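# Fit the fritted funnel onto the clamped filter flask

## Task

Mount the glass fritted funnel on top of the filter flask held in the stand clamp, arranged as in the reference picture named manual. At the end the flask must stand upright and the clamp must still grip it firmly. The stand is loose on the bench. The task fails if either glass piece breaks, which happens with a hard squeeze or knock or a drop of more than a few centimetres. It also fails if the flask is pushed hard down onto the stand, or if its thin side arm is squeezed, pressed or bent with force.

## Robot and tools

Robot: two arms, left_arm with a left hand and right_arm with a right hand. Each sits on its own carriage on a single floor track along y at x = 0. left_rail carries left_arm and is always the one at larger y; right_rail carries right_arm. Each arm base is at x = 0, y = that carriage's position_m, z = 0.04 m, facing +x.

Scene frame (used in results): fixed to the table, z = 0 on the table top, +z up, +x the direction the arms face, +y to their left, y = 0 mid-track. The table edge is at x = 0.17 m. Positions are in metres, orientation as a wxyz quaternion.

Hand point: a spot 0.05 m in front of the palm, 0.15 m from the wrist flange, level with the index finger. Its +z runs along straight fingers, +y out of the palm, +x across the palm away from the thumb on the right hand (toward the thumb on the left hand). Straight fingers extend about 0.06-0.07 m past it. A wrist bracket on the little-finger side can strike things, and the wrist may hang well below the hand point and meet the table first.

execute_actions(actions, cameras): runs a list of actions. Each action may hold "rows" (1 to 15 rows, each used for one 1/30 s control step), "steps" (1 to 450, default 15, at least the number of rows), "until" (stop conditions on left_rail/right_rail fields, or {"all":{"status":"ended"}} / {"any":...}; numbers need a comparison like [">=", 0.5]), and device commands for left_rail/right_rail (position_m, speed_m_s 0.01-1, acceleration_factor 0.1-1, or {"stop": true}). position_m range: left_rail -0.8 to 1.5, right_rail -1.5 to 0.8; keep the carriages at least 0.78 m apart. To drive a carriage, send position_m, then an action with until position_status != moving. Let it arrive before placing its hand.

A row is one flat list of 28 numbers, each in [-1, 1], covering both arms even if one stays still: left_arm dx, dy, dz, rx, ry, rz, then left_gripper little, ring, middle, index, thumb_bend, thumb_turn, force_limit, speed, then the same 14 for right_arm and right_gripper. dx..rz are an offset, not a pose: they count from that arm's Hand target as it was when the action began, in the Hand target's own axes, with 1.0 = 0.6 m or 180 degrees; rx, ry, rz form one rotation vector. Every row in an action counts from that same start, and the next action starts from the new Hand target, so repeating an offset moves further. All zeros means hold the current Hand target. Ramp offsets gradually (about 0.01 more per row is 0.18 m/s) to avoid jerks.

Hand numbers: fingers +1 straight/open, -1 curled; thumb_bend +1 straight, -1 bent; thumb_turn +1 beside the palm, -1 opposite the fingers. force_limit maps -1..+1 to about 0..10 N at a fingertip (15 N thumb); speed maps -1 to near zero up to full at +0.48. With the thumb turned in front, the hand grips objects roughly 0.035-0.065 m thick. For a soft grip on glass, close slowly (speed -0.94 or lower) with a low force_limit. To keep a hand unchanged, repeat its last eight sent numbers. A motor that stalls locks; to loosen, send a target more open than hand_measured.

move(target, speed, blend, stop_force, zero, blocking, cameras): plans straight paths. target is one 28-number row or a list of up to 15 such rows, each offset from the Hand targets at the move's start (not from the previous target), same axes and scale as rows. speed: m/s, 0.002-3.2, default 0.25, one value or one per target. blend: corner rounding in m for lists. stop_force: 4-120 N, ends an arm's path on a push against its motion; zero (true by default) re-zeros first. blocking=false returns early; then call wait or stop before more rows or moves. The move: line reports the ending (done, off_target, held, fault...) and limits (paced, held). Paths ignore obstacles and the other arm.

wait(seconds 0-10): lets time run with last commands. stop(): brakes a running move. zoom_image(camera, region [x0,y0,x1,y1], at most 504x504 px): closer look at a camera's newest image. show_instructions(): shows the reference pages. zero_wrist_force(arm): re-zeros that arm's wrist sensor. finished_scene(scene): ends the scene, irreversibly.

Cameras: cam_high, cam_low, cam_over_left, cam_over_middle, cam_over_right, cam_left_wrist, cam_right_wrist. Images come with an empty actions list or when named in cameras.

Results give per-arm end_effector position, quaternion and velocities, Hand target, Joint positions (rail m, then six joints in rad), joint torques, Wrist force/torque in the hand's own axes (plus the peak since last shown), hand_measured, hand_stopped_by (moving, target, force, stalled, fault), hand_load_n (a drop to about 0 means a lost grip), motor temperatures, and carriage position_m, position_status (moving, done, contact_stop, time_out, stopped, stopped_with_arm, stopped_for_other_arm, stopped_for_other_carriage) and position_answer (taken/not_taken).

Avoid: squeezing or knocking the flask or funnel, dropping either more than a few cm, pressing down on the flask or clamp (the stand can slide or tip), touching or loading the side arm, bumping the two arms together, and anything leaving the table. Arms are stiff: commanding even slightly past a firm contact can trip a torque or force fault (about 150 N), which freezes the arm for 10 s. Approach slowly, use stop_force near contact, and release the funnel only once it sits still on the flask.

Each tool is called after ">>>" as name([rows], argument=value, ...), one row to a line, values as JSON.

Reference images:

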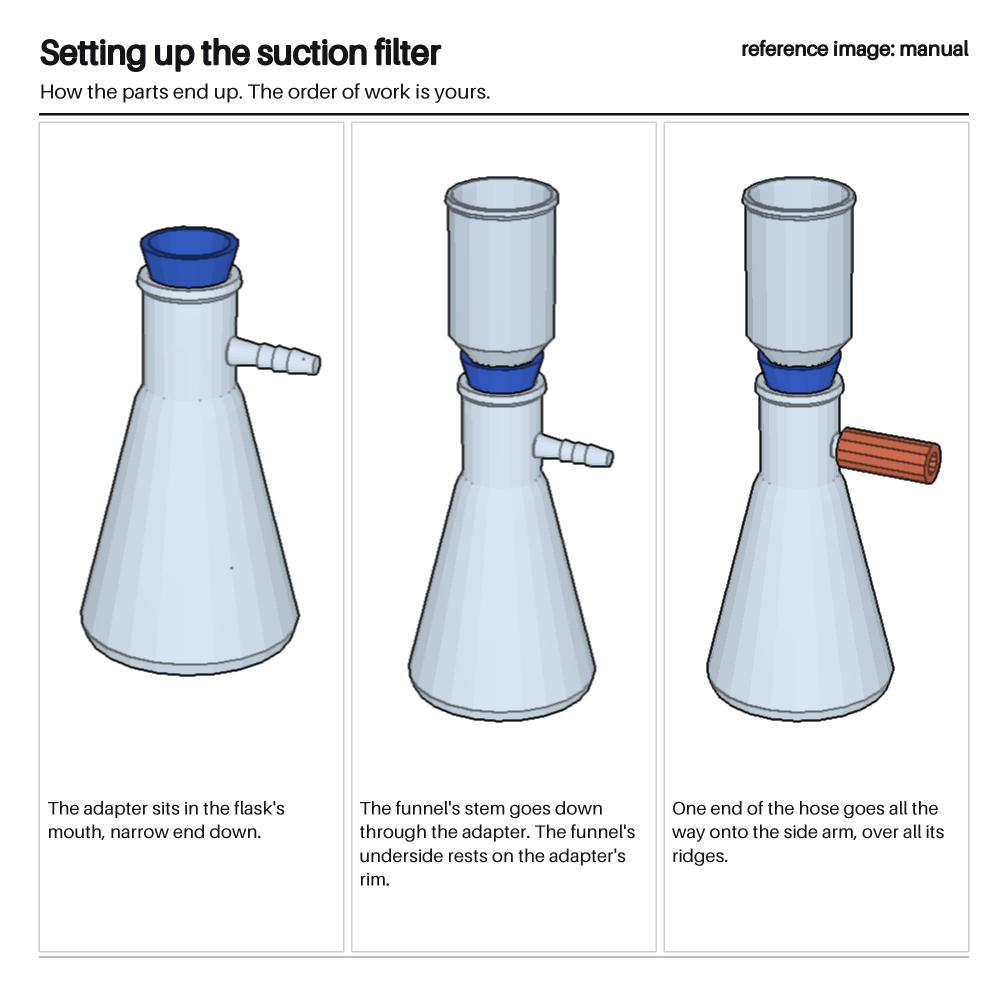

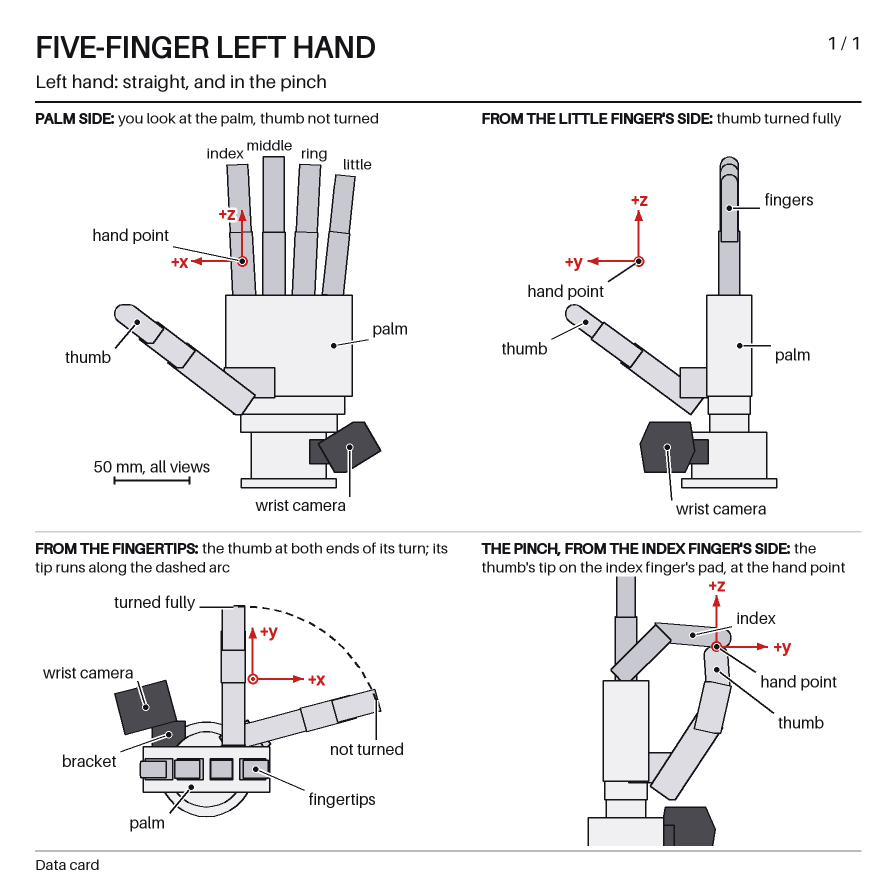

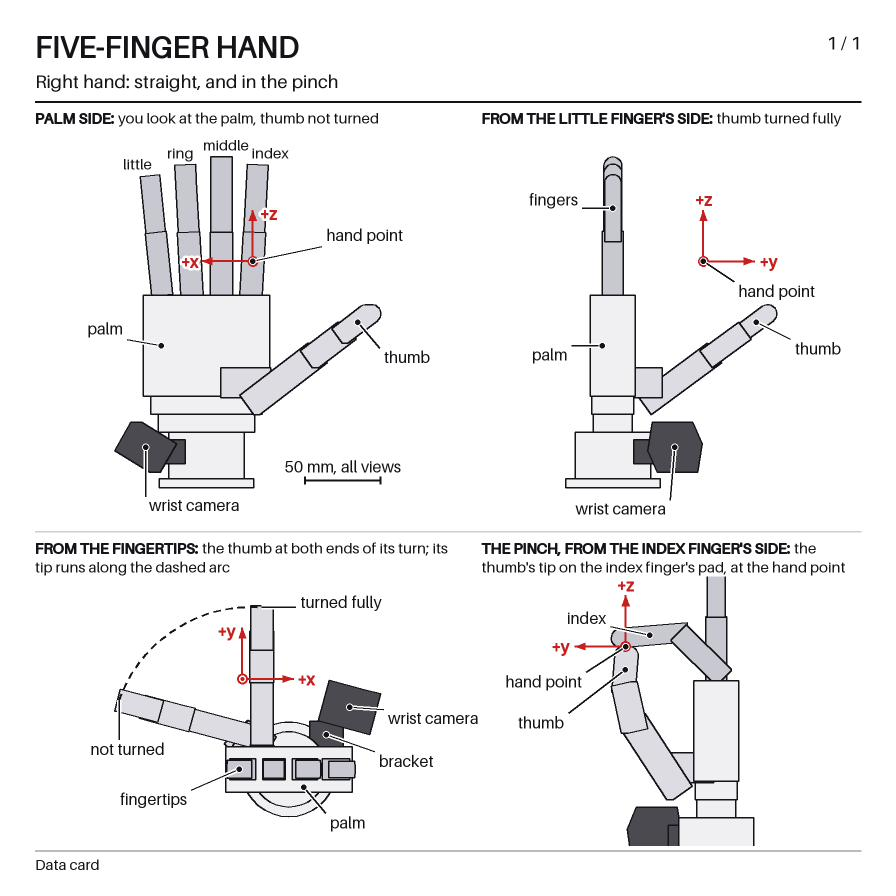

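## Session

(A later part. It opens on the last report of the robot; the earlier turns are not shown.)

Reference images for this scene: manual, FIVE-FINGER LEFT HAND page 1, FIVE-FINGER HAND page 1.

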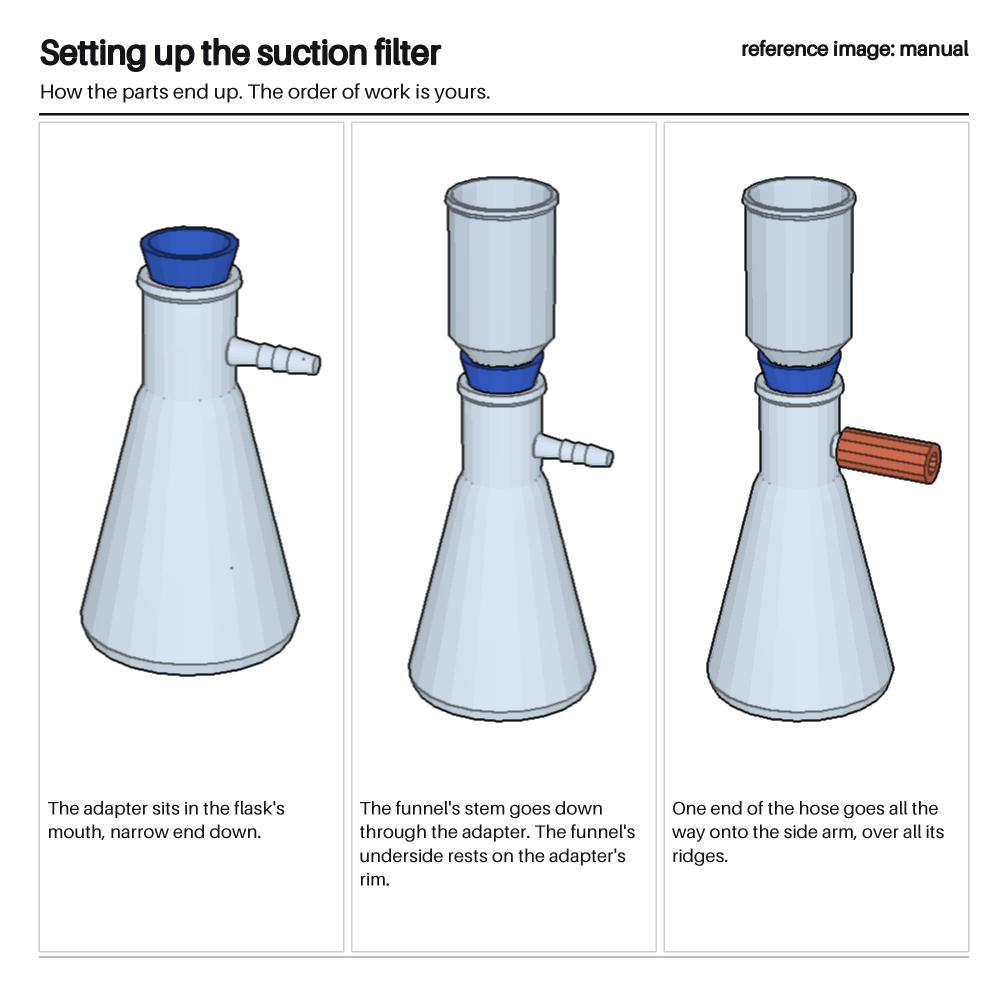

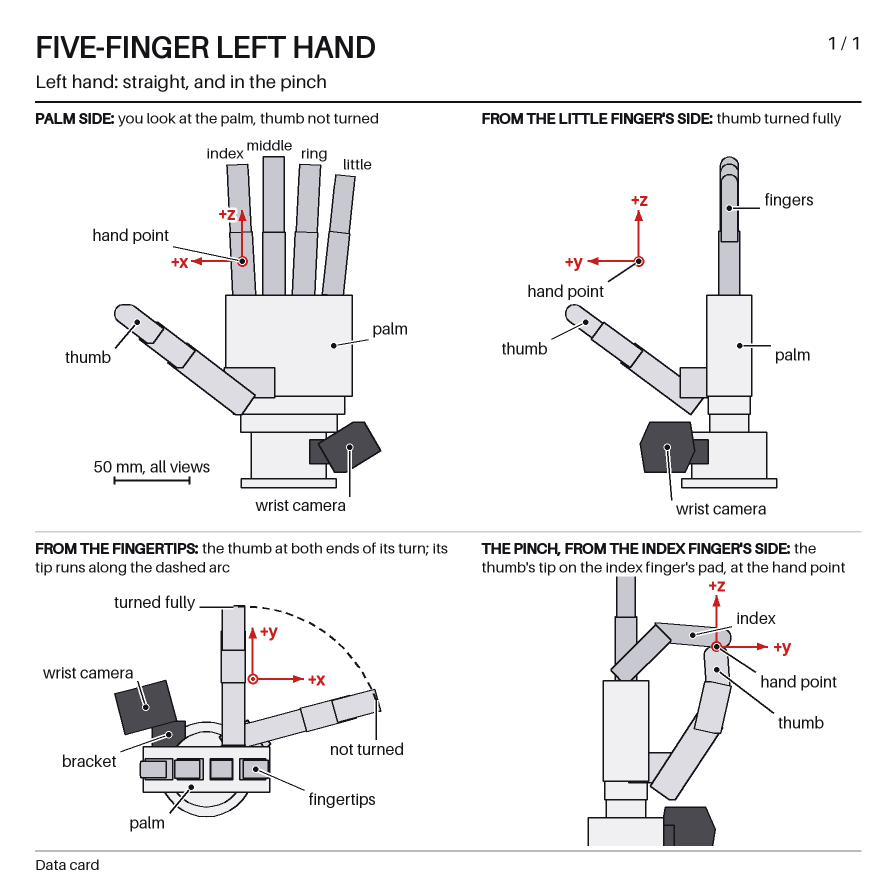

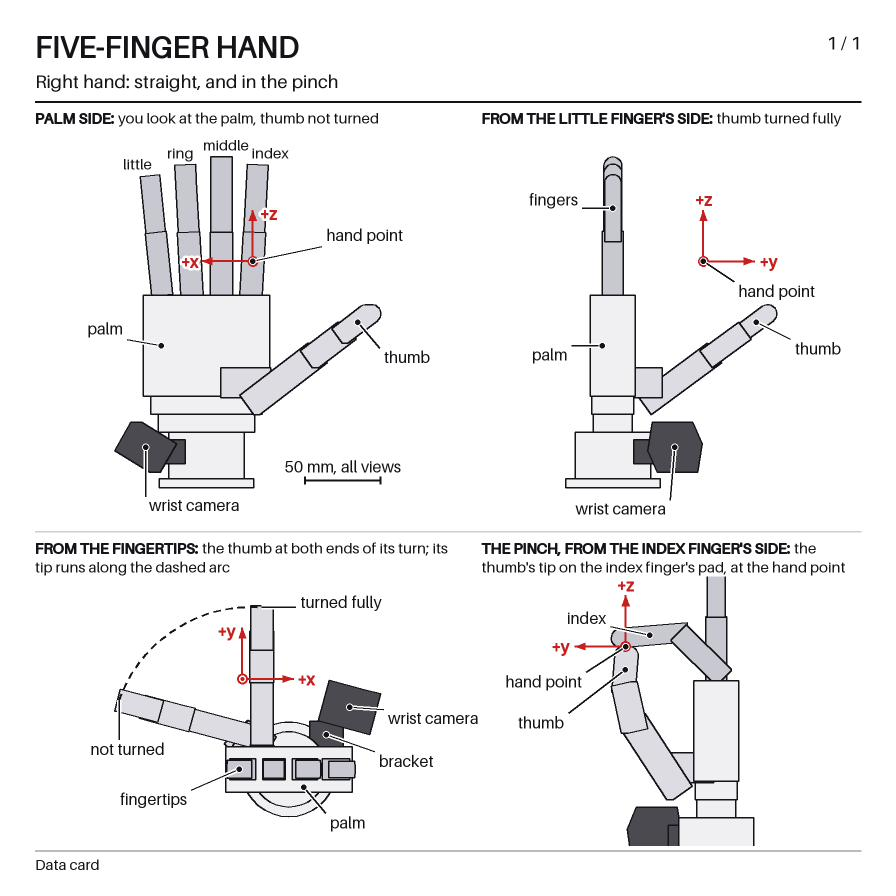

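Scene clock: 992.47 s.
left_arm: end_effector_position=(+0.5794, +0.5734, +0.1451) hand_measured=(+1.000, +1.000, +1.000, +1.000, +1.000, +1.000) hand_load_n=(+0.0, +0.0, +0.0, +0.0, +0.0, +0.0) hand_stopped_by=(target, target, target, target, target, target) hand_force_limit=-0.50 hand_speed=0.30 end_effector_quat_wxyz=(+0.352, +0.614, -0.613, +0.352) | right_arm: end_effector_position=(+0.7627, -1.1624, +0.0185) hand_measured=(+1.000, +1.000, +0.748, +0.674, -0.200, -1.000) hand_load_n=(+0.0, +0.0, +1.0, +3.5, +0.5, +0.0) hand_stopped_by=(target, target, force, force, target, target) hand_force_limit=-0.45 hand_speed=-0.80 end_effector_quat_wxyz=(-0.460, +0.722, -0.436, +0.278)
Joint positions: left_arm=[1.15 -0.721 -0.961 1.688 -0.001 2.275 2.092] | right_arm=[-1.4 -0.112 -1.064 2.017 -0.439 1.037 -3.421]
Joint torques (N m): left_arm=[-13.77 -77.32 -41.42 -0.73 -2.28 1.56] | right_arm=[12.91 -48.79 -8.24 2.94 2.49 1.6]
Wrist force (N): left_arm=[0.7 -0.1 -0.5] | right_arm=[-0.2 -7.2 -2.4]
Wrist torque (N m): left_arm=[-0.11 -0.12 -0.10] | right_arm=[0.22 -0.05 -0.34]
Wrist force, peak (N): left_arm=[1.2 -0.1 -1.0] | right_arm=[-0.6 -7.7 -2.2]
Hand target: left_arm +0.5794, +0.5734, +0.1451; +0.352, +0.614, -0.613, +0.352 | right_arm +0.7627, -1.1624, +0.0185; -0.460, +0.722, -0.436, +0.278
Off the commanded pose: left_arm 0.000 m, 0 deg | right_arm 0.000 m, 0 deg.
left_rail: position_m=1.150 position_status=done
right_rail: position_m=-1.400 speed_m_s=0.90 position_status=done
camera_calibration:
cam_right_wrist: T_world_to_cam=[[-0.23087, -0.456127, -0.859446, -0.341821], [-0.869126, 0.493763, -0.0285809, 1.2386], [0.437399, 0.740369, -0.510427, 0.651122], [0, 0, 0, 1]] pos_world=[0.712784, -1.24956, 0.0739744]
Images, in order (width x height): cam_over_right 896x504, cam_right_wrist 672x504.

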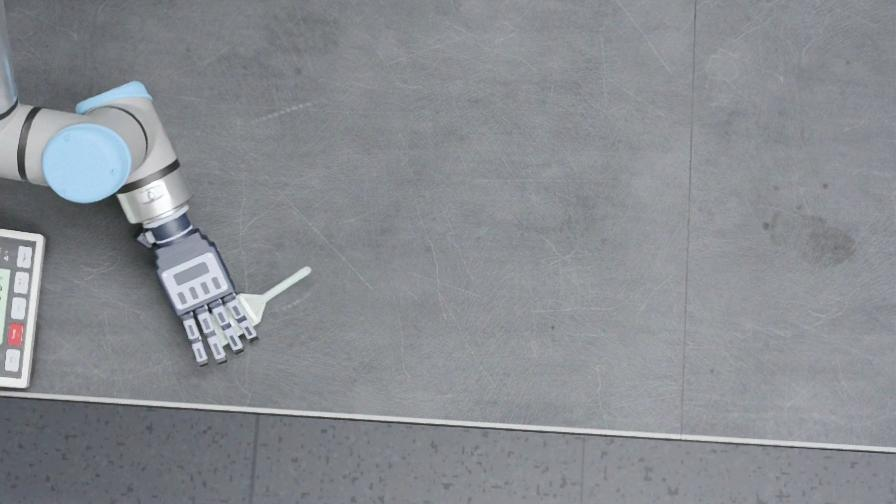

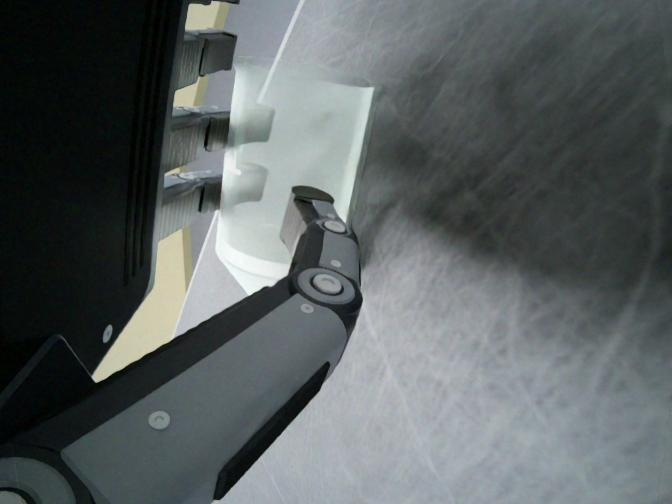

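>>> execute_actions([
  {"rows":[[0,0,0,0,0,0,1,1,1,1,1,1,-0.5,0.3,0,0,0,0,0,0,1,1,0.9,0.9,-0.2,-1,-0.45,-0.4]],"steps":20},
  {"rows":[[0,0,0,0,0,0,1,1,1,1,1,1,-0.5,0.3,0,-0.01,-0.01,0,0,0,1,1,0.9,0.9,-0.2,-1,-0.45,-0.4]],"steps":10},
])

>>> move([
  [0,0,0,0,0,0,1,1,1,1,1,1,-0.5,0.3,0,-0.08,-0.045,0,0,0,1,1,0.9,0.9,1,-1,-0.45,0],
  [0,0,0,0,0,0,1,1,1,1,1,1,-0.5,0.3,0,-0.108,-0.05,-0.0556,0,0,1,1,0.2,0.2,1,-1,-0.45,0],
], speed=0.12, blend=0.02, cameras=["cam_right_wrist","cam_over_right"])

>>> zoom_image(camera="cam_over_right", region=[160, 230, 340, 360])

Scene clock: 1029.33 s.
left_arm: end_effector_position=(+0.5794, +0.5734, +0.1451) hand_measured=(+1.000, +1.000, +1.000, +1.000, +1.000, +1.000) hand_load_n=(+0.0, +0.0, +0.0, +0.0, +0.0, +0.0) hand_stopped_by=(target, target, target, target, target, target) hand_force_limit=-0.50 hand_speed=0.30 end_effector_quat_wxyz=(+0.352, +0.614, -0.613, +0.352) | right_arm: end_effector_position=(+0.7602, -1.1638, +0.0264) hand_measured=(+1.000, +1.000, +0.900, +0.900, -0.200, -1.000) hand_load_n=(+0.0, +0.0, +0.0, +0.0, +0.0, +0.0) hand_stopped_by=(target, target, target, target, target, target) hand_force_limit=-0.45 hand_speed=-0.40 end_effector_quat_wxyz=(-0.460, +0.722, -0.436, +0.278)
Joint positions: left_arm=[1.15 -0.721 -0.961 1.688 -0.001 2.275 2.092] | right_arm=[-1.4 -0.115 -1.078 2.021 -0.427 1.035 -3.422]
Joint torques (N m): left_arm=[-11.41 -75.26 -41.2 -0.83 -2 1.5] | right_arm=[-12.25 -90.41 -12.2 4.11 -3.45 -3.45]
Wrist force (N): left_arm=[0.6 -0.4 -0.7] | right_arm=[-0.1 -1.7 -0.1]
Wrist torque (N m): left_arm=[-0.13 -0.10 -0.09] | right_arm=[-0.09 -0.04 -0.06]
Wrist force, peak (N): left_arm=[1.3 0.1 -0.9] | right_arm=[-0.1 -8.1 -1.9]
Hand target: left_arm +0.5794, +0.5734, +0.1451; +0.352, +0.614, -0.613, +0.352 | right_arm +0.7602, -1.1638, +0.0265; -0.460, +0.722, -0.436, +0.278
Off the commanded pose: left_arm 0.000 m, 0 deg | right_arm 0.000 m, 0 deg.
left_rail: position_m=1.150 position_status=done
right_rail: position_m=-1.400 speed_m_s=0.90 position_status=done

Scene clock: 1031.70 s.
left_arm: end_effector_position=(+0.5794, +0.5734, +0.1451) hand_measured=(+1.000, +1.000, +1.000, +1.000, +1.000, +1.000) hand_load_n=(+0.0, +0.0, +0.0, +0.0, +0.0, +0.0) hand_stopped_by=(target, target, target, target, target, target) hand_force_limit=-0.50 hand_speed=0.30 end_effector_quat_wxyz=(+0.352, +0.614, -0.613, +0.352) | right_arm: end_effector_position=(+0.7604, -1.1637, +0.0979) hand_measured=(+1.000, +1.000, +0.200, +0.200, +1.000, -1.000) hand_load_n=(+0.0, +0.0, +0.0, +0.0, +0.0, +0.0) hand_stopped_by=(target, target, target, target, target, target) hand_force_limit=-0.45 hand_speed=0.00 end_effector_quat_wxyz=(-0.395, +0.759, -0.459, +0.238)
Joint positions: left_arm=[1.15 -0.721 -0.961 1.688 -0.001 2.275 2.092] | right_arm=[-1.4 -0.084 -1.143 1.884 -0.046 1.115 -3.493]
Joint torques (N m): left_arm=[-11.59 -76.08 -40.31 -0.86 -1.78 1.24] | right_arm=[15.19 -50.92 -43.84 4.04 2.17 -2.89]
Wrist force (N): left_arm=[0.8 -0.3 -0.5] | right_arm=[0.0 -2.1 -0.6]
Wrist torque (N m): left_arm=[-0.14 -0.13 -0.09] | right_arm=[-0.09 -0.07 -0.06]
Wrist force, peak (N): left_arm=[1.1 -0.4 -0.8] | right_arm=[0.4 -2.4 -0.8]
Hand target: left_arm +0.5794, +0.5734, +0.1451; +0.352, +0.614, -0.613, +0.352 | right_arm +0.7604, -1.1637, +0.0979; -0.395, +0.759, -0.459, +0.238
Off the commanded pose: left_arm 0.000 m, 0 deg | right_arm 0.000 m, 0 deg.
left_rail: position_m=1.150 position_status=done
right_rail: position_m=-1.400 speed_m_s=0.90 position_status=done
move: done
camera_calibration:
cam_right_wrist: T_world_to_cam=[[-0.35744, -0.522665, -0.773988, -0.264231], [-0.866268, 0.495252, 0.0656191, 1.22978], [0.349022, 0.693936, -0.62979, 0.718435], [0, 0, 0, 1]] pos_world=[0.720122, -1.2457, 0.167255]
Images, in order (width x height): cam_over_right 896x504, cam_right_wrist 672x504.

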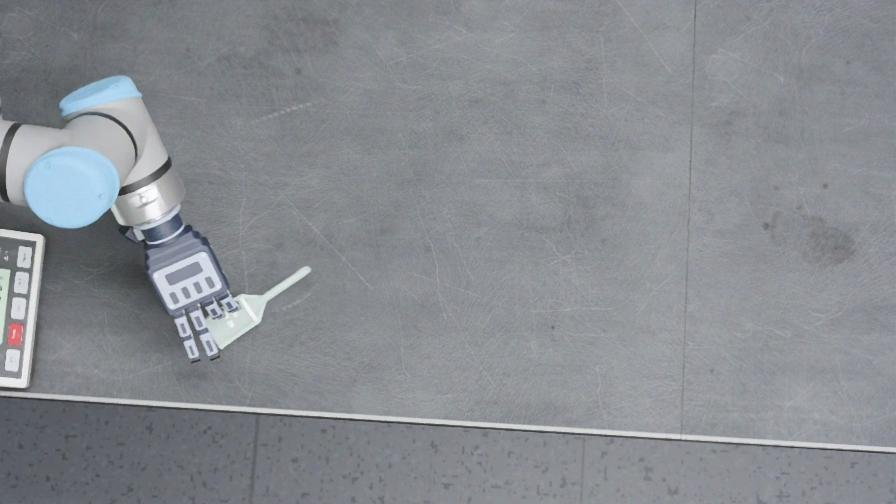

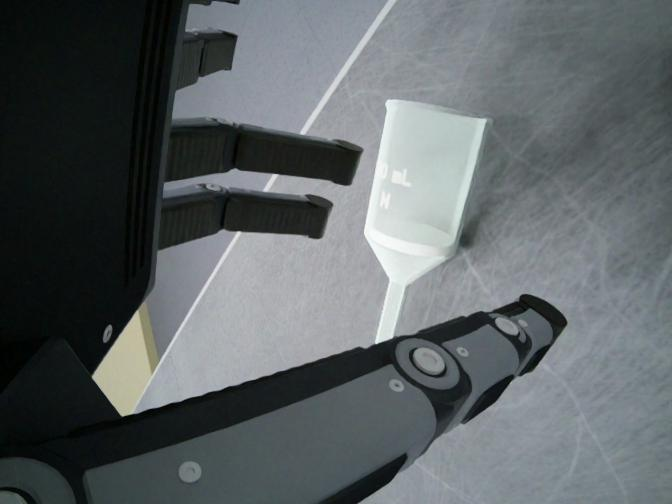

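Scaled by 2.800 from the camera's 896x504 image, which has a finer 1280x720 frame.

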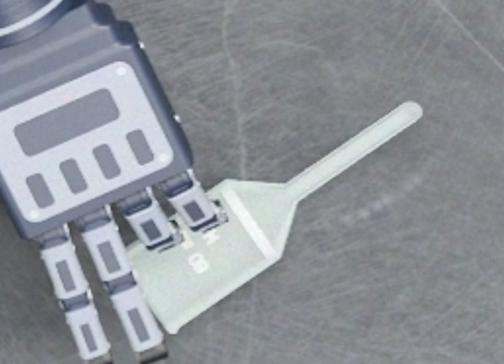

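>>> move(target=[0,0,0,0,0,0,1,1,1,1,1,1,-0.5,0.3,-0.0033,-0.0295,0.0796,0,-0.0441,-0.0309,1,1,0.2,0.2,1,-1,-0.45,0], speed=0.12, cameras=["cam_right_wrist","cam_over_right"])

>>> zoom_image(camera="cam_over_right", region=[160, 230, 340, 360])

>>> zoom_image(camera="cam_right_wrist", region=[140, 40, 580, 400])

Scene clock: 1053.33 s.
left_arm: end_effector_position=(+0.5794, +0.5734, +0.1451) hand_measured=(+1.000, +1.000, +1.000, +1.000, +1.000, +1.000) hand_load_n=(+0.0, +0.0, +0.0, +0.0, -0.5, +0.0) hand_stopped_by=(target, target, target, target, target, target) hand_force_limit=-0.50 hand_speed=0.30 end_effector_quat_wxyz=(+0.352, +0.614, -0.613, +0.352) | right_arm: end_effector_position=(+0.8030, -1.1390, +0.0850) hand_measured=(+1.000, +1.000, +0.200, +0.200, +1.000, -1.000) hand_load_n=(+0.0, +0.0, +0.0, +0.0, +0.0, +0.0) hand_stopped_by=(target, target, target, target, target, target) hand_force_limit=-0.45 hand_speed=0.00 end_effector_quat_wxyz=(-0.414, +0.795, -0.393, +0.204)
Joint positions: left_arm=[1.15 -0.721 -0.961 1.688 -0.001 2.275 2.092] | right_arm=[-1.4 -0.074 -1.035 1.745 0.044 0.995 -3.613]
Joint torques (N m): left_arm=[-8.68 -74.91 -39.53 -0.66 -1.8 1.3] | right_arm=[14.71 -59.77 -47.29 5.31 -3.98 -3.38]
Wrist force (N): left_arm=[0.7 -0.1 -0.8] | right_arm=[-0.1 -1.4 -0.5]
Wrist torque (N m): left_arm=[-0.09 -0.11 -0.10] | right_arm=[-0.03 -0.09 -0.03]
Wrist force, peak (N): left_arm=[1.2 -0.3 -0.9] | right_arm=[-0.4 -2.3 -0.6]
Hand target: left_arm +0.5794, +0.5734, +0.1451; +0.352, +0.614, -0.613, +0.352 | right_arm +0.8031, -1.1390, +0.0849; -0.414, +0.795, -0.393, +0.204
Off the commanded pose: left_arm 0.000 m, 0 deg | right_arm 0.000 m, 0 deg.
left_rail: position_m=1.150 position_status=done
right_rail: position_m=-1.400 speed_m_s=0.90 position_status=done
move: done
camera_calibration:
cam_right_wrist: T_world_to_cam=[[-0.264499, -0.57523, -0.774048, -0.380672], [-0.937191, 0.342582, 0.0656584, 1.13846], [0.227406, 0.742797, -0.629713, 0.83159], [0, 0, 0, 1]] pos_world=[0.777154, -1.22669, 0.154255]
Images, in order (width x height): cam_over_right 896x504, cam_right_wrist 672x504.

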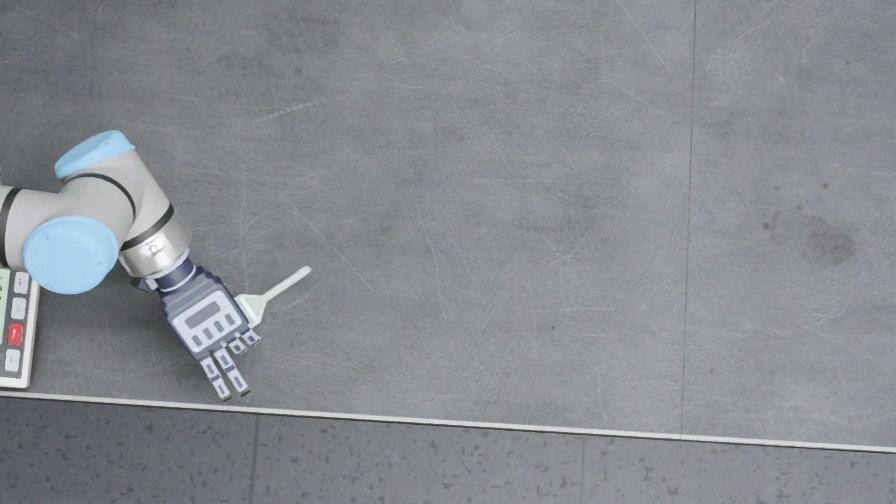

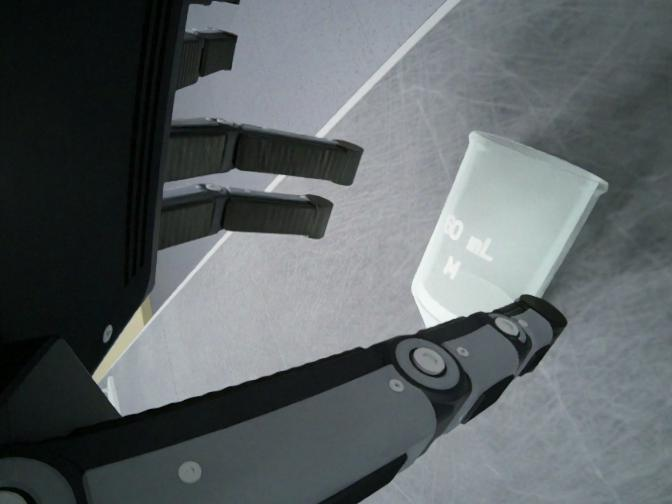

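Scaled by 2.800 from the camera's 896x504 image, which has a finer 1280x720 frame.

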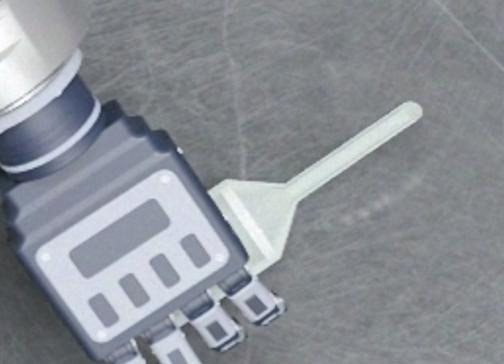

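Scaled by 1.145 from the camera's 672x504 image, which has a finer 960x720 frame.

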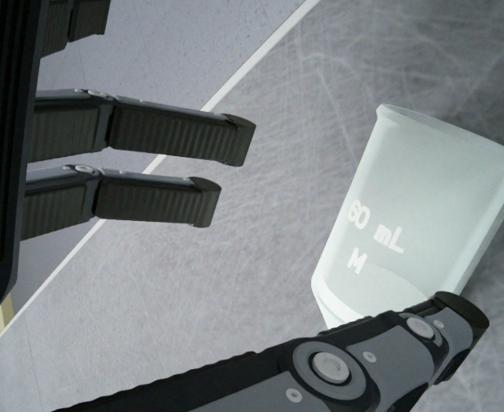

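>>> move([
  [0,0,0,0,0,0,1,1,1,1,1,1,-0.5,0.3,0,0.06,0.042,0,0,0,1,1,0.2,0.2,1,-1,-0.45,0],
  [0,0,0,0,0,0,1,1,1,1,1,1,-0.5,0.3,0,0.0799,0.0559,0,0,0,1,1,0.2,0.2,1,-1,-0.45,0],
], speed=[0.08,0.025], stop_force=4, cameras=["cam_right_wrist","cam_over_right"])

>>> zoom_image(camera="cam_over_right", region=[160, 230, 340, 360])

>>> zoom_image(camera="cam_right_wrist", region=[140, 40, 580, 400])

Scene clock: 1064.40 s.
left_arm: end_effector_position=(+0.5794, +0.5734, +0.1451) hand_measured=(+1.000, +1.000, +1.000, +1.000, +1.000, +1.000) hand_load_n=(+0.0, +0.0, +0.0, +0.0, +0.0, +0.0) hand_stopped_by=(target, target, target, target, target, target) hand_force_limit=-0.50 hand_speed=0.30 end_effector_quat_wxyz=(+0.352, +0.614, -0.613, +0.352) | right_arm: end_effector_position=(+0.8030, -1.1390, +0.0264) hand_measured=(+1.000, +1.000, +0.200, +0.200, +1.000, -1.000) hand_load_n=(+0.0, +0.0, +0.0, +0.0, +0.0, +0.0) hand_stopped_by=(target, target, target, target, target, target) hand_force_limit=-0.45 hand_speed=0.00 end_effector_quat_wxyz=(-0.414, +0.795, -0.393, +0.204)
Joint positions: left_arm=[1.15 -0.721 -0.961 1.688 -0.001 2.275 2.092] | right_arm=[-1.4 -0.074 -0.968 1.766 -0.043 0.995 -3.614]
Joint torques (N m): left_arm=[-11.89 -77.16 -41.28 -0.81 -1.72 1.14] | right_arm=[-4.45 -61.46 -16.23 -1.53 -1.66 2.01]
Wrist force (N): left_arm=[1.1 -0.3 -0.7] | right_arm=[-0.2 -2.1 -0.2]
Wrist torque (N m): left_arm=[-0.13 -0.17 -0.06] | right_arm=[-0.11 -0.05 -0.06]
Wrist force, peak (N): left_arm=[1.2 -0.4 -0.9] | right_arm=[-0.6 -2.2 -0.6]
Hand target: left_arm +0.5794, +0.5734, +0.1451; +0.352, +0.614, -0.613, +0.352 | right_arm +0.8030, -1.1390, +0.0264; -0.414, +0.795, -0.393, +0.204
Off the commanded pose: left_arm 0.000 m, 0 deg | right_arm 0.000 m, 0 deg.
left_rail: position_m=1.150 position_status=done
right_rail: position_m=-1.400 speed_m_s=0.90 position_status=done
move: done
camera_calibration:
cam_right_wrist: T_world_to_cam=[[-0.264312, -0.575295, -0.774064, -0.426178], [-0.937294, 0.342303, 0.0656437, 1.14204], [0.2272, 0.742876, -0.629695, 0.795006], [0, 0, 0, 1]] pos_world=[0.777154, -1.22669, 0.0957552]
Images, in order (width x height): cam_over_right 896x504, cam_right_wrist 672x504.

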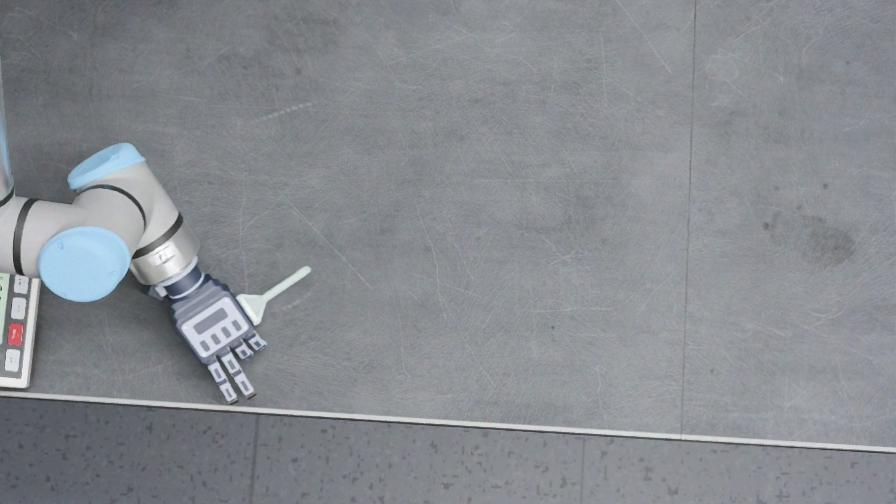

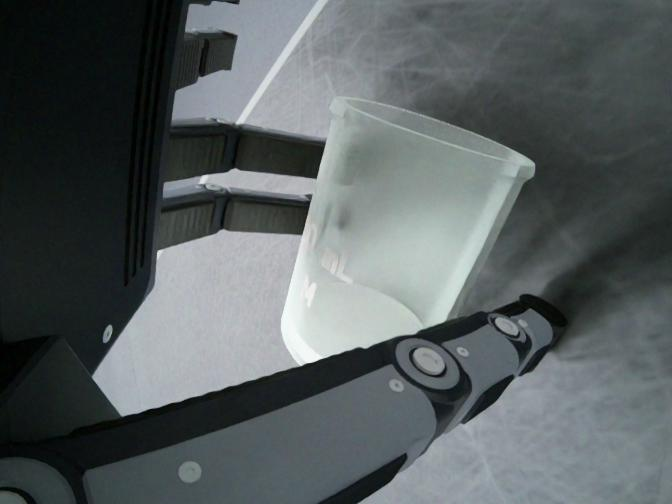

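Scaled by 2.800 from the camera's 896x504 image, which has a finer 1280x720 frame.

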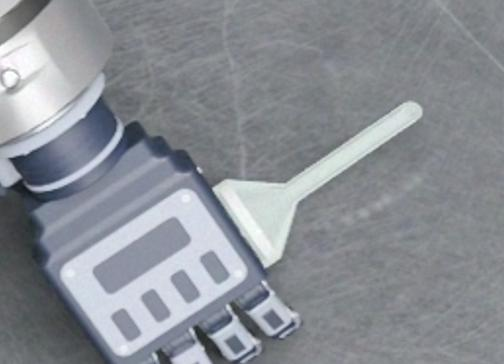

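Scaled by 1.145 from the camera's 672x504 image, which has a finer 960x720 frame.

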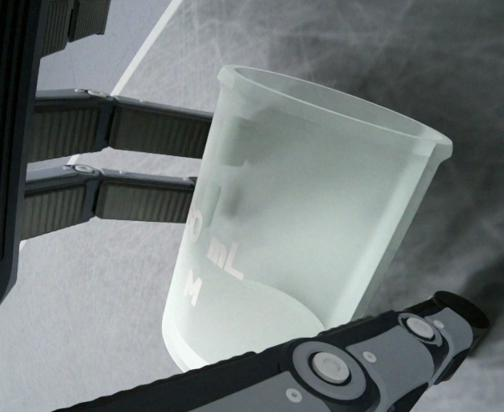

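>>> execute_actions([
  {"rows":[[0,0,0,0,0,0,1,1,1,1,1,1,-0.5,0.3,0,0,0,0,0,0,1,1,-0.35,-0.35,1,-1,-0.5,-0.86]],"steps":60},
], cameras=["cam_right_wrist","cam_over_right"])

>>> zoom_image(camera="cam_over_right", region=[160, 230, 340, 360])

Scene clock: 1075.70 s.
left_arm: end_effector_position=(+0.5794, +0.5734, +0.1451) hand_measured=(+1.000, +1.000, +1.000, +1.000, +1.000, +1.000) hand_load_n=(+0.0, +0.0, +0.0, +0.0, +0.0, +0.0) hand_stopped_by=(target, target, target, target, target, target) hand_force_limit=-0.50 hand_speed=0.30 end_effector_quat_wxyz=(+0.352, +0.614, -0.613, +0.352) | right_arm: end_effector_position=(+0.8030, -1.1390, +0.0264) hand_measured=(+1.000, +1.000, -0.186, -0.188, +1.000, -1.000) hand_load_n=(+0.0, +0.0, +6.5, +4.5, +1.0, -1.5) hand_stopped_by=(target, target, force, force, target, target) hand_force_limit=-0.50 hand_speed=-0.86 end_effector_quat_wxyz=(-0.414, +0.795, -0.393, +0.204)
Joint positions: left_arm=[1.15 -0.721 -0.961 1.688 -0.001 2.275 2.092] | right_arm=[-1.4 -0.074 -0.968 1.766 -0.043 0.995 -3.614]
Joint torques (N m): left_arm=[-9.93 -74.76 -41.01 -0.5 -1.66 0.86] | right_arm=[-5.88 -60.45 -18.17 -0.94 -0.37 2.01]
Wrist force (N): left_arm=[0.8 -0.2 -0.5] | right_arm=[0.4 -1.3 0.0]
Wrist torque (N m): left_arm=[-0.12 -0.13 -0.08] | right_arm=[-0.05 -0.13 -0.02]
Wrist force, peak (N): left_arm=[1.3 -0.3 -1.0] | right_arm=[-0.4 -2.1 -0.7]
Hand target: left_arm +0.5794, +0.5734, +0.1451; +0.352, +0.614, -0.613, +0.352 | right_arm +0.8030, -1.1390, +0.0264; -0.414, +0.795, -0.393, +0.204
Off the commanded pose: left_arm 0.000 m, 0 deg | right_arm 0.000 m, 0 deg.
left_rail: position_m=1.150 position_status=done
right_rail: position_m=-1.400 speed_m_s=0.90 position_status=done
camera_calibration:
cam_right_wrist: T_world_to_cam=[[-0.264312, -0.575295, -0.774064, -0.426178], [-0.937294, 0.342303, 0.0656437, 1.14204], [0.2272, 0.742876, -0.629695, 0.795006], [0, 0, 0, 1]] pos_world=[0.777154, -1.22669, 0.0957552]
Images, in order (width x height): cam_over_right 896x504, cam_right_wrist 672x504.

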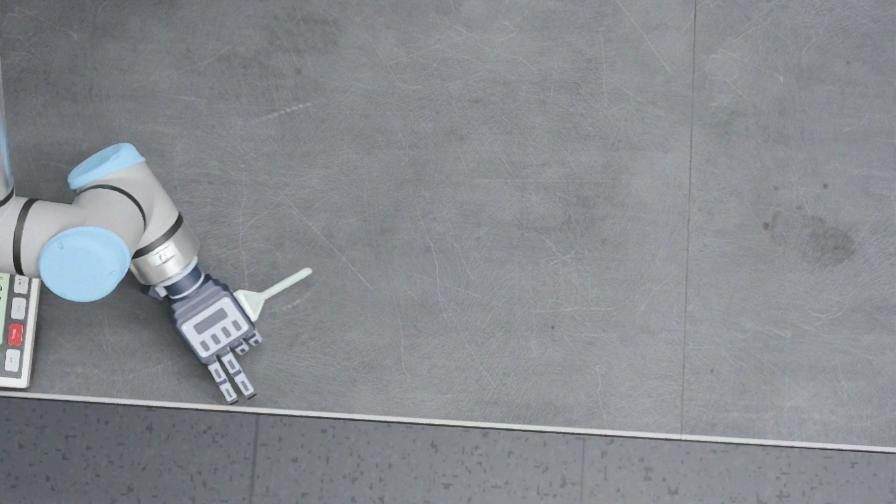

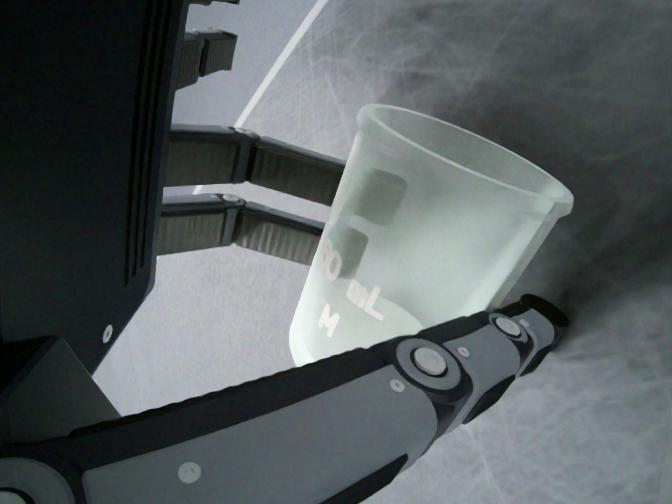

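Scaled by 2.800 from the camera's 896x504 image, which has a finer 1280x720 frame.

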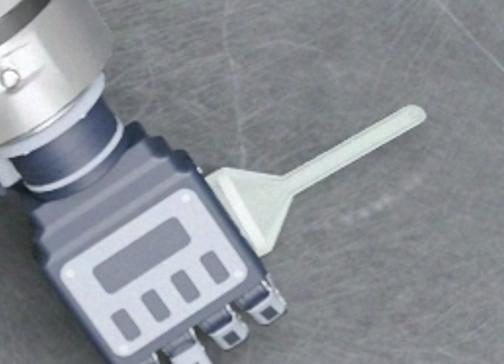

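>>> move(target=[0,0,0,0,0,0,1,1,1,1,1,1,-0.5,0.3,0,-0.02731,-0.01912,0,0,0,1,1,-0.35,-0.35,1,-1,-0.5,-0.86], speed=0.03, cameras=["cam_right_wrist","cam_over_right"])

>>> zoom_image(camera="cam_over_right", region=[160, 230, 340, 360])

Scene clock: 1079.70 s.
left_arm: end_effector_position=(+0.5794, +0.5734, +0.1451) hand_measured=(+1.000, +1.000, +1.000, +1.000, +1.000, +1.000) hand_load_n=(+0.0, +0.0, +0.0, +0.0, +0.0, +0.0) hand_stopped_by=(target, target, target, target, target, target) hand_force_limit=-0.50 hand_speed=0.30 end_effector_quat_wxyz=(+0.352, +0.614, -0.613, +0.352) | right_arm: end_effector_position=(+0.8030, -1.1390, +0.0463) hand_measured=(+1.000, +1.000, -0.186, -0.188, +1.000, -1.000) hand_load_n=(+0.0, +0.0, +6.0, +4.5, +1.0, -1.5) hand_stopped_by=(target, target, force, force, target, target) hand_force_limit=-0.50 hand_speed=-0.86 end_effector_quat_wxyz=(-0.414, +0.795, -0.393, +0.204)
Joint positions: left_arm=[1.15 -0.721 -0.961 1.688 -0.001 2.275 2.092] | right_arm=[-1.4 -0.074 -0.991 1.76 -0.014 0.995 -3.614]
Joint torques (N m): left_arm=[-12.69 -75.96 -40.86 -0.93 -1.91 1.16] | right_arm=[-0.06 -99.4 -45.62 5.07 -0.41 1.37]
Wrist force (N): left_arm=[1.0 -0.3 -0.4] | right_arm=[-0.5 -0.8 -0.3]
Wrist torque (N m): left_arm=[-0.13 -0.15 -0.07] | right_arm=[0.02 0.01 -0.06]
Wrist force, peak (N): left_arm=[1.1 -0.4 -0.8] | right_arm=[-0.7 -1.7 -0.3]
Hand target: left_arm +0.5794, +0.5734, +0.1451; +0.352, +0.614, -0.613, +0.352 | right_arm +0.8030, -1.1390, +0.0464; -0.414, +0.795, -0.393, +0.204
Off the commanded pose: left_arm 0.000 m, 0 deg | right_arm 0.000 m, 0 deg.
left_rail: position_m=1.150 position_status=done
right_rail: position_m=-1.400 speed_m_s=0.90 position_status=done
move: done
camera_calibration:
cam_right_wrist: T_world_to_cam=[[-0.264336, -0.575286, -0.774062, -0.410744], [-0.937287, 0.342318, 0.0656642, 1.14074], [0.2272, 0.742876, -0.629695, 0.807537], [0, 0, 0, 1]] pos_world=[0.777153, -1.22669, 0.115655]
Images, in order (width x height): cam_over_right 896x504, cam_right_wrist 672x504.

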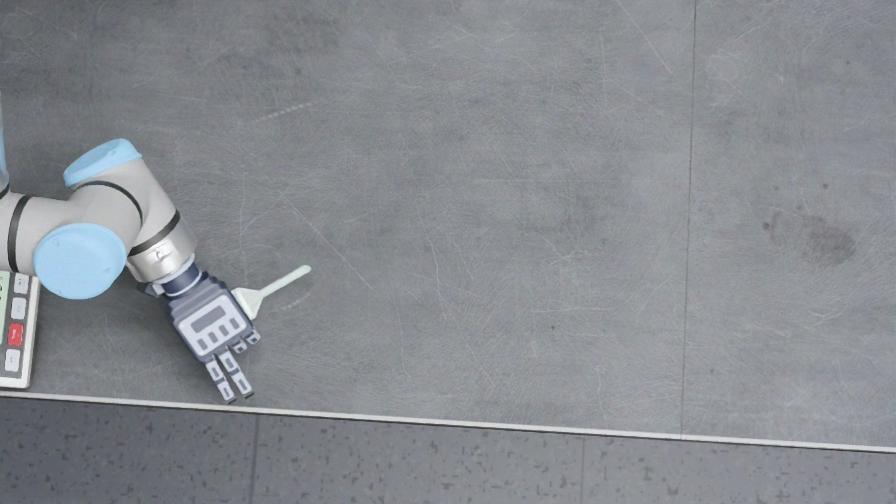

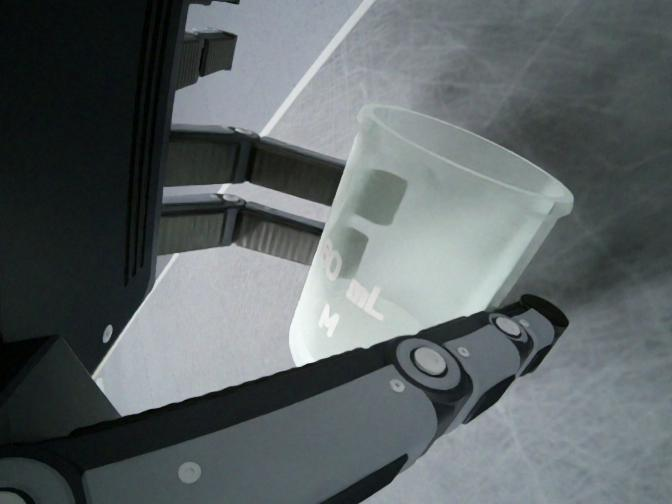

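Scaled by 2.800 from the camera's 896x504 image, which has a finer 1280x720 frame.

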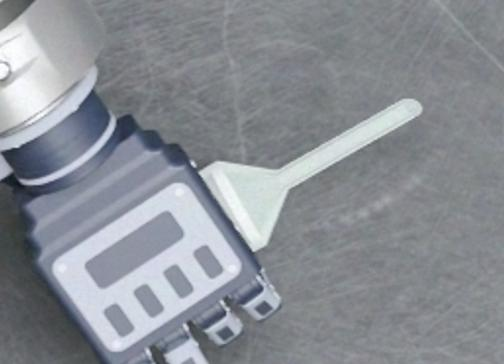

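>>> move([
  [0,0,0,0,0,0,1,1,1,1,1,1,-0.5,0.3,-0.2595,-0.3587,-0.4005,0,0,0,1,1,-0.35,-0.35,1,-1,-0.5,-0.86],
  [0,0,0,0,0,0,1,1,1,1,1,1,-0.5,0.3,-0.2595,-0.3587,-0.4005,0.375,-0.0826,-0.5355,1,1,-0.35,-0.35,1,-1,-0.5,-0.86],
], speed=[0.18,0.25], cameras=["cam_right_wrist","cam_over_right","cam_high"])

Scene clock: 1103.63 s.
left_arm: end_effector_position=(+0.5794, +0.5734, +0.1451) hand_measured=(+1.000, +1.000, +1.000, +1.000, +1.000, +1.000) hand_load_n=(+0.0, +0.0, +0.0, +0.0, +0.0, +0.0) hand_stopped_by=(target, target, target, target, target, target) hand_force_limit=-0.50 hand_speed=0.30 end_effector_quat_wxyz=(+0.352, +0.614, -0.613, +0.352) | right_arm: end_effector_position=(+0.6504, -1.0599, +0.3607) hand_measured=(+1.000, +1.000, -0.186, -0.188, +1.000, -1.000) hand_load_n=(+0.0, +0.0, +6.0, +4.5, +1.0, -1.0) hand_stopped_by=(target, target, force, force, target, target) hand_force_limit=-0.50 hand_speed=-0.86 end_effector_quat_wxyz=(+0.500, -0.500, -0.500, -0.500)
Joint positions: left_arm=[1.15 -0.721 -0.961 1.688 -0.001 2.275 2.092] | right_arm=[-1.4 -0.174 -1.421 2.005 -0.588 -0.174 -4.708]
Joint torques (N m): left_arm=[-12.12 -75.24 -41.08 -0.59 -2.6 0.89] | right_arm=[-11.35 -31.96 -52.72 4.14 -3.19 -3.24]
Wrist force (N): left_arm=[0.7 -0.3 -0.5] | right_arm=[-0.3 -0.4 -0.1]
Wrist torque (N m): left_arm=[-0.13 -0.12 -0.09] | right_arm=[-0.15 0.16 0.01]
Wrist force, peak (N): left_arm=[1.5 -0.1 -0.6] | right_arm=[-0.7 -2.0 -1.1]
Hand target: left_arm +0.5794, +0.5734, +0.1451; +0.352, +0.614, -0.613, +0.352 | right_arm +0.6504, -1.0599, +0.3607; +0.500, -0.500, -0.500, -0.500
Off the commanded pose: left_arm 0.000 m, 0 deg | right_arm 0.000 m, 0 deg.
left_rail: position_m=1.150 position_status=done
right_rail: position_m=-1.400 speed_m_s=0.90 position_status=done
move: done
camera_calibration:
cam_right_wrist: T_world_to_cam=[[0.955115, -0.0138279, 0.295911, -0.746221], [0.253726, -0.47739, -0.841262, -0.366363], [0.152898, 0.878583, -0.452454, 1.10961], [0, 0, 0, 1]] pos_world=[0.636026, -1.1601, 0.414656]
Images, in order (width x height): cam_high 896x504, cam_over_right 896x504, cam_right_wrist 672x504.

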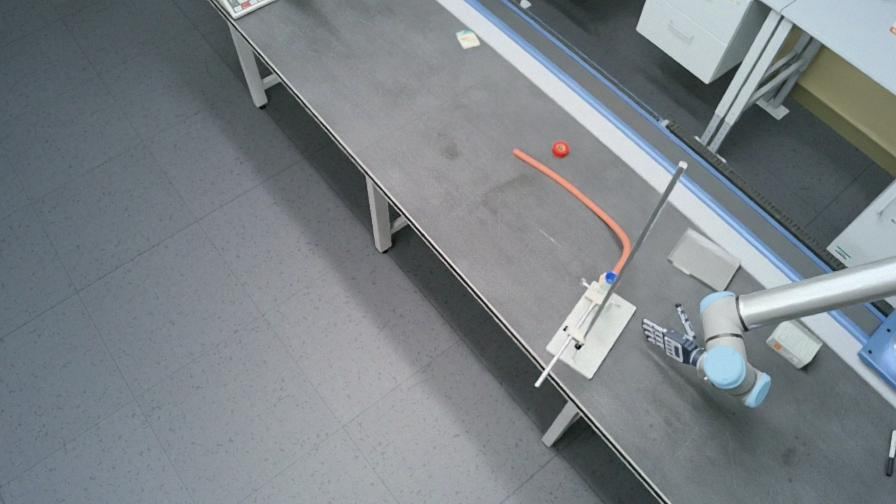

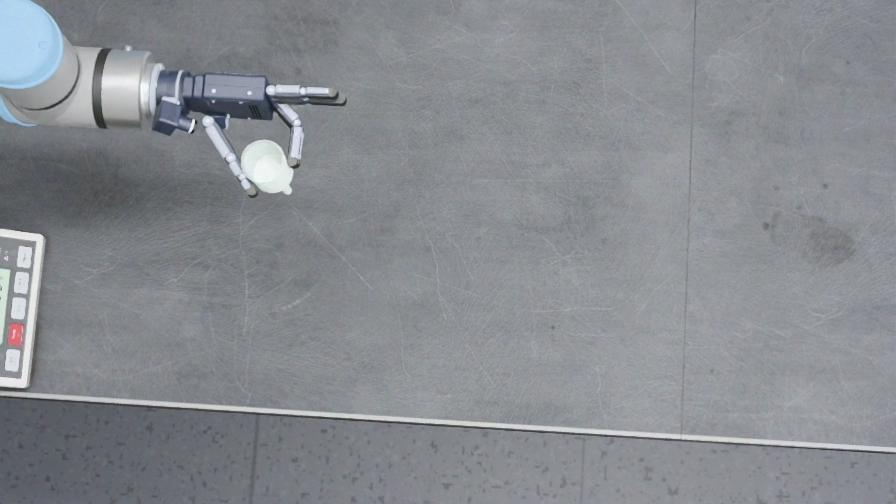

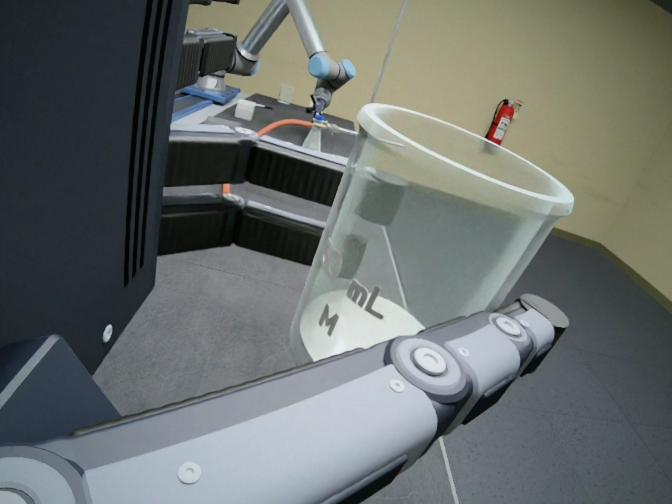

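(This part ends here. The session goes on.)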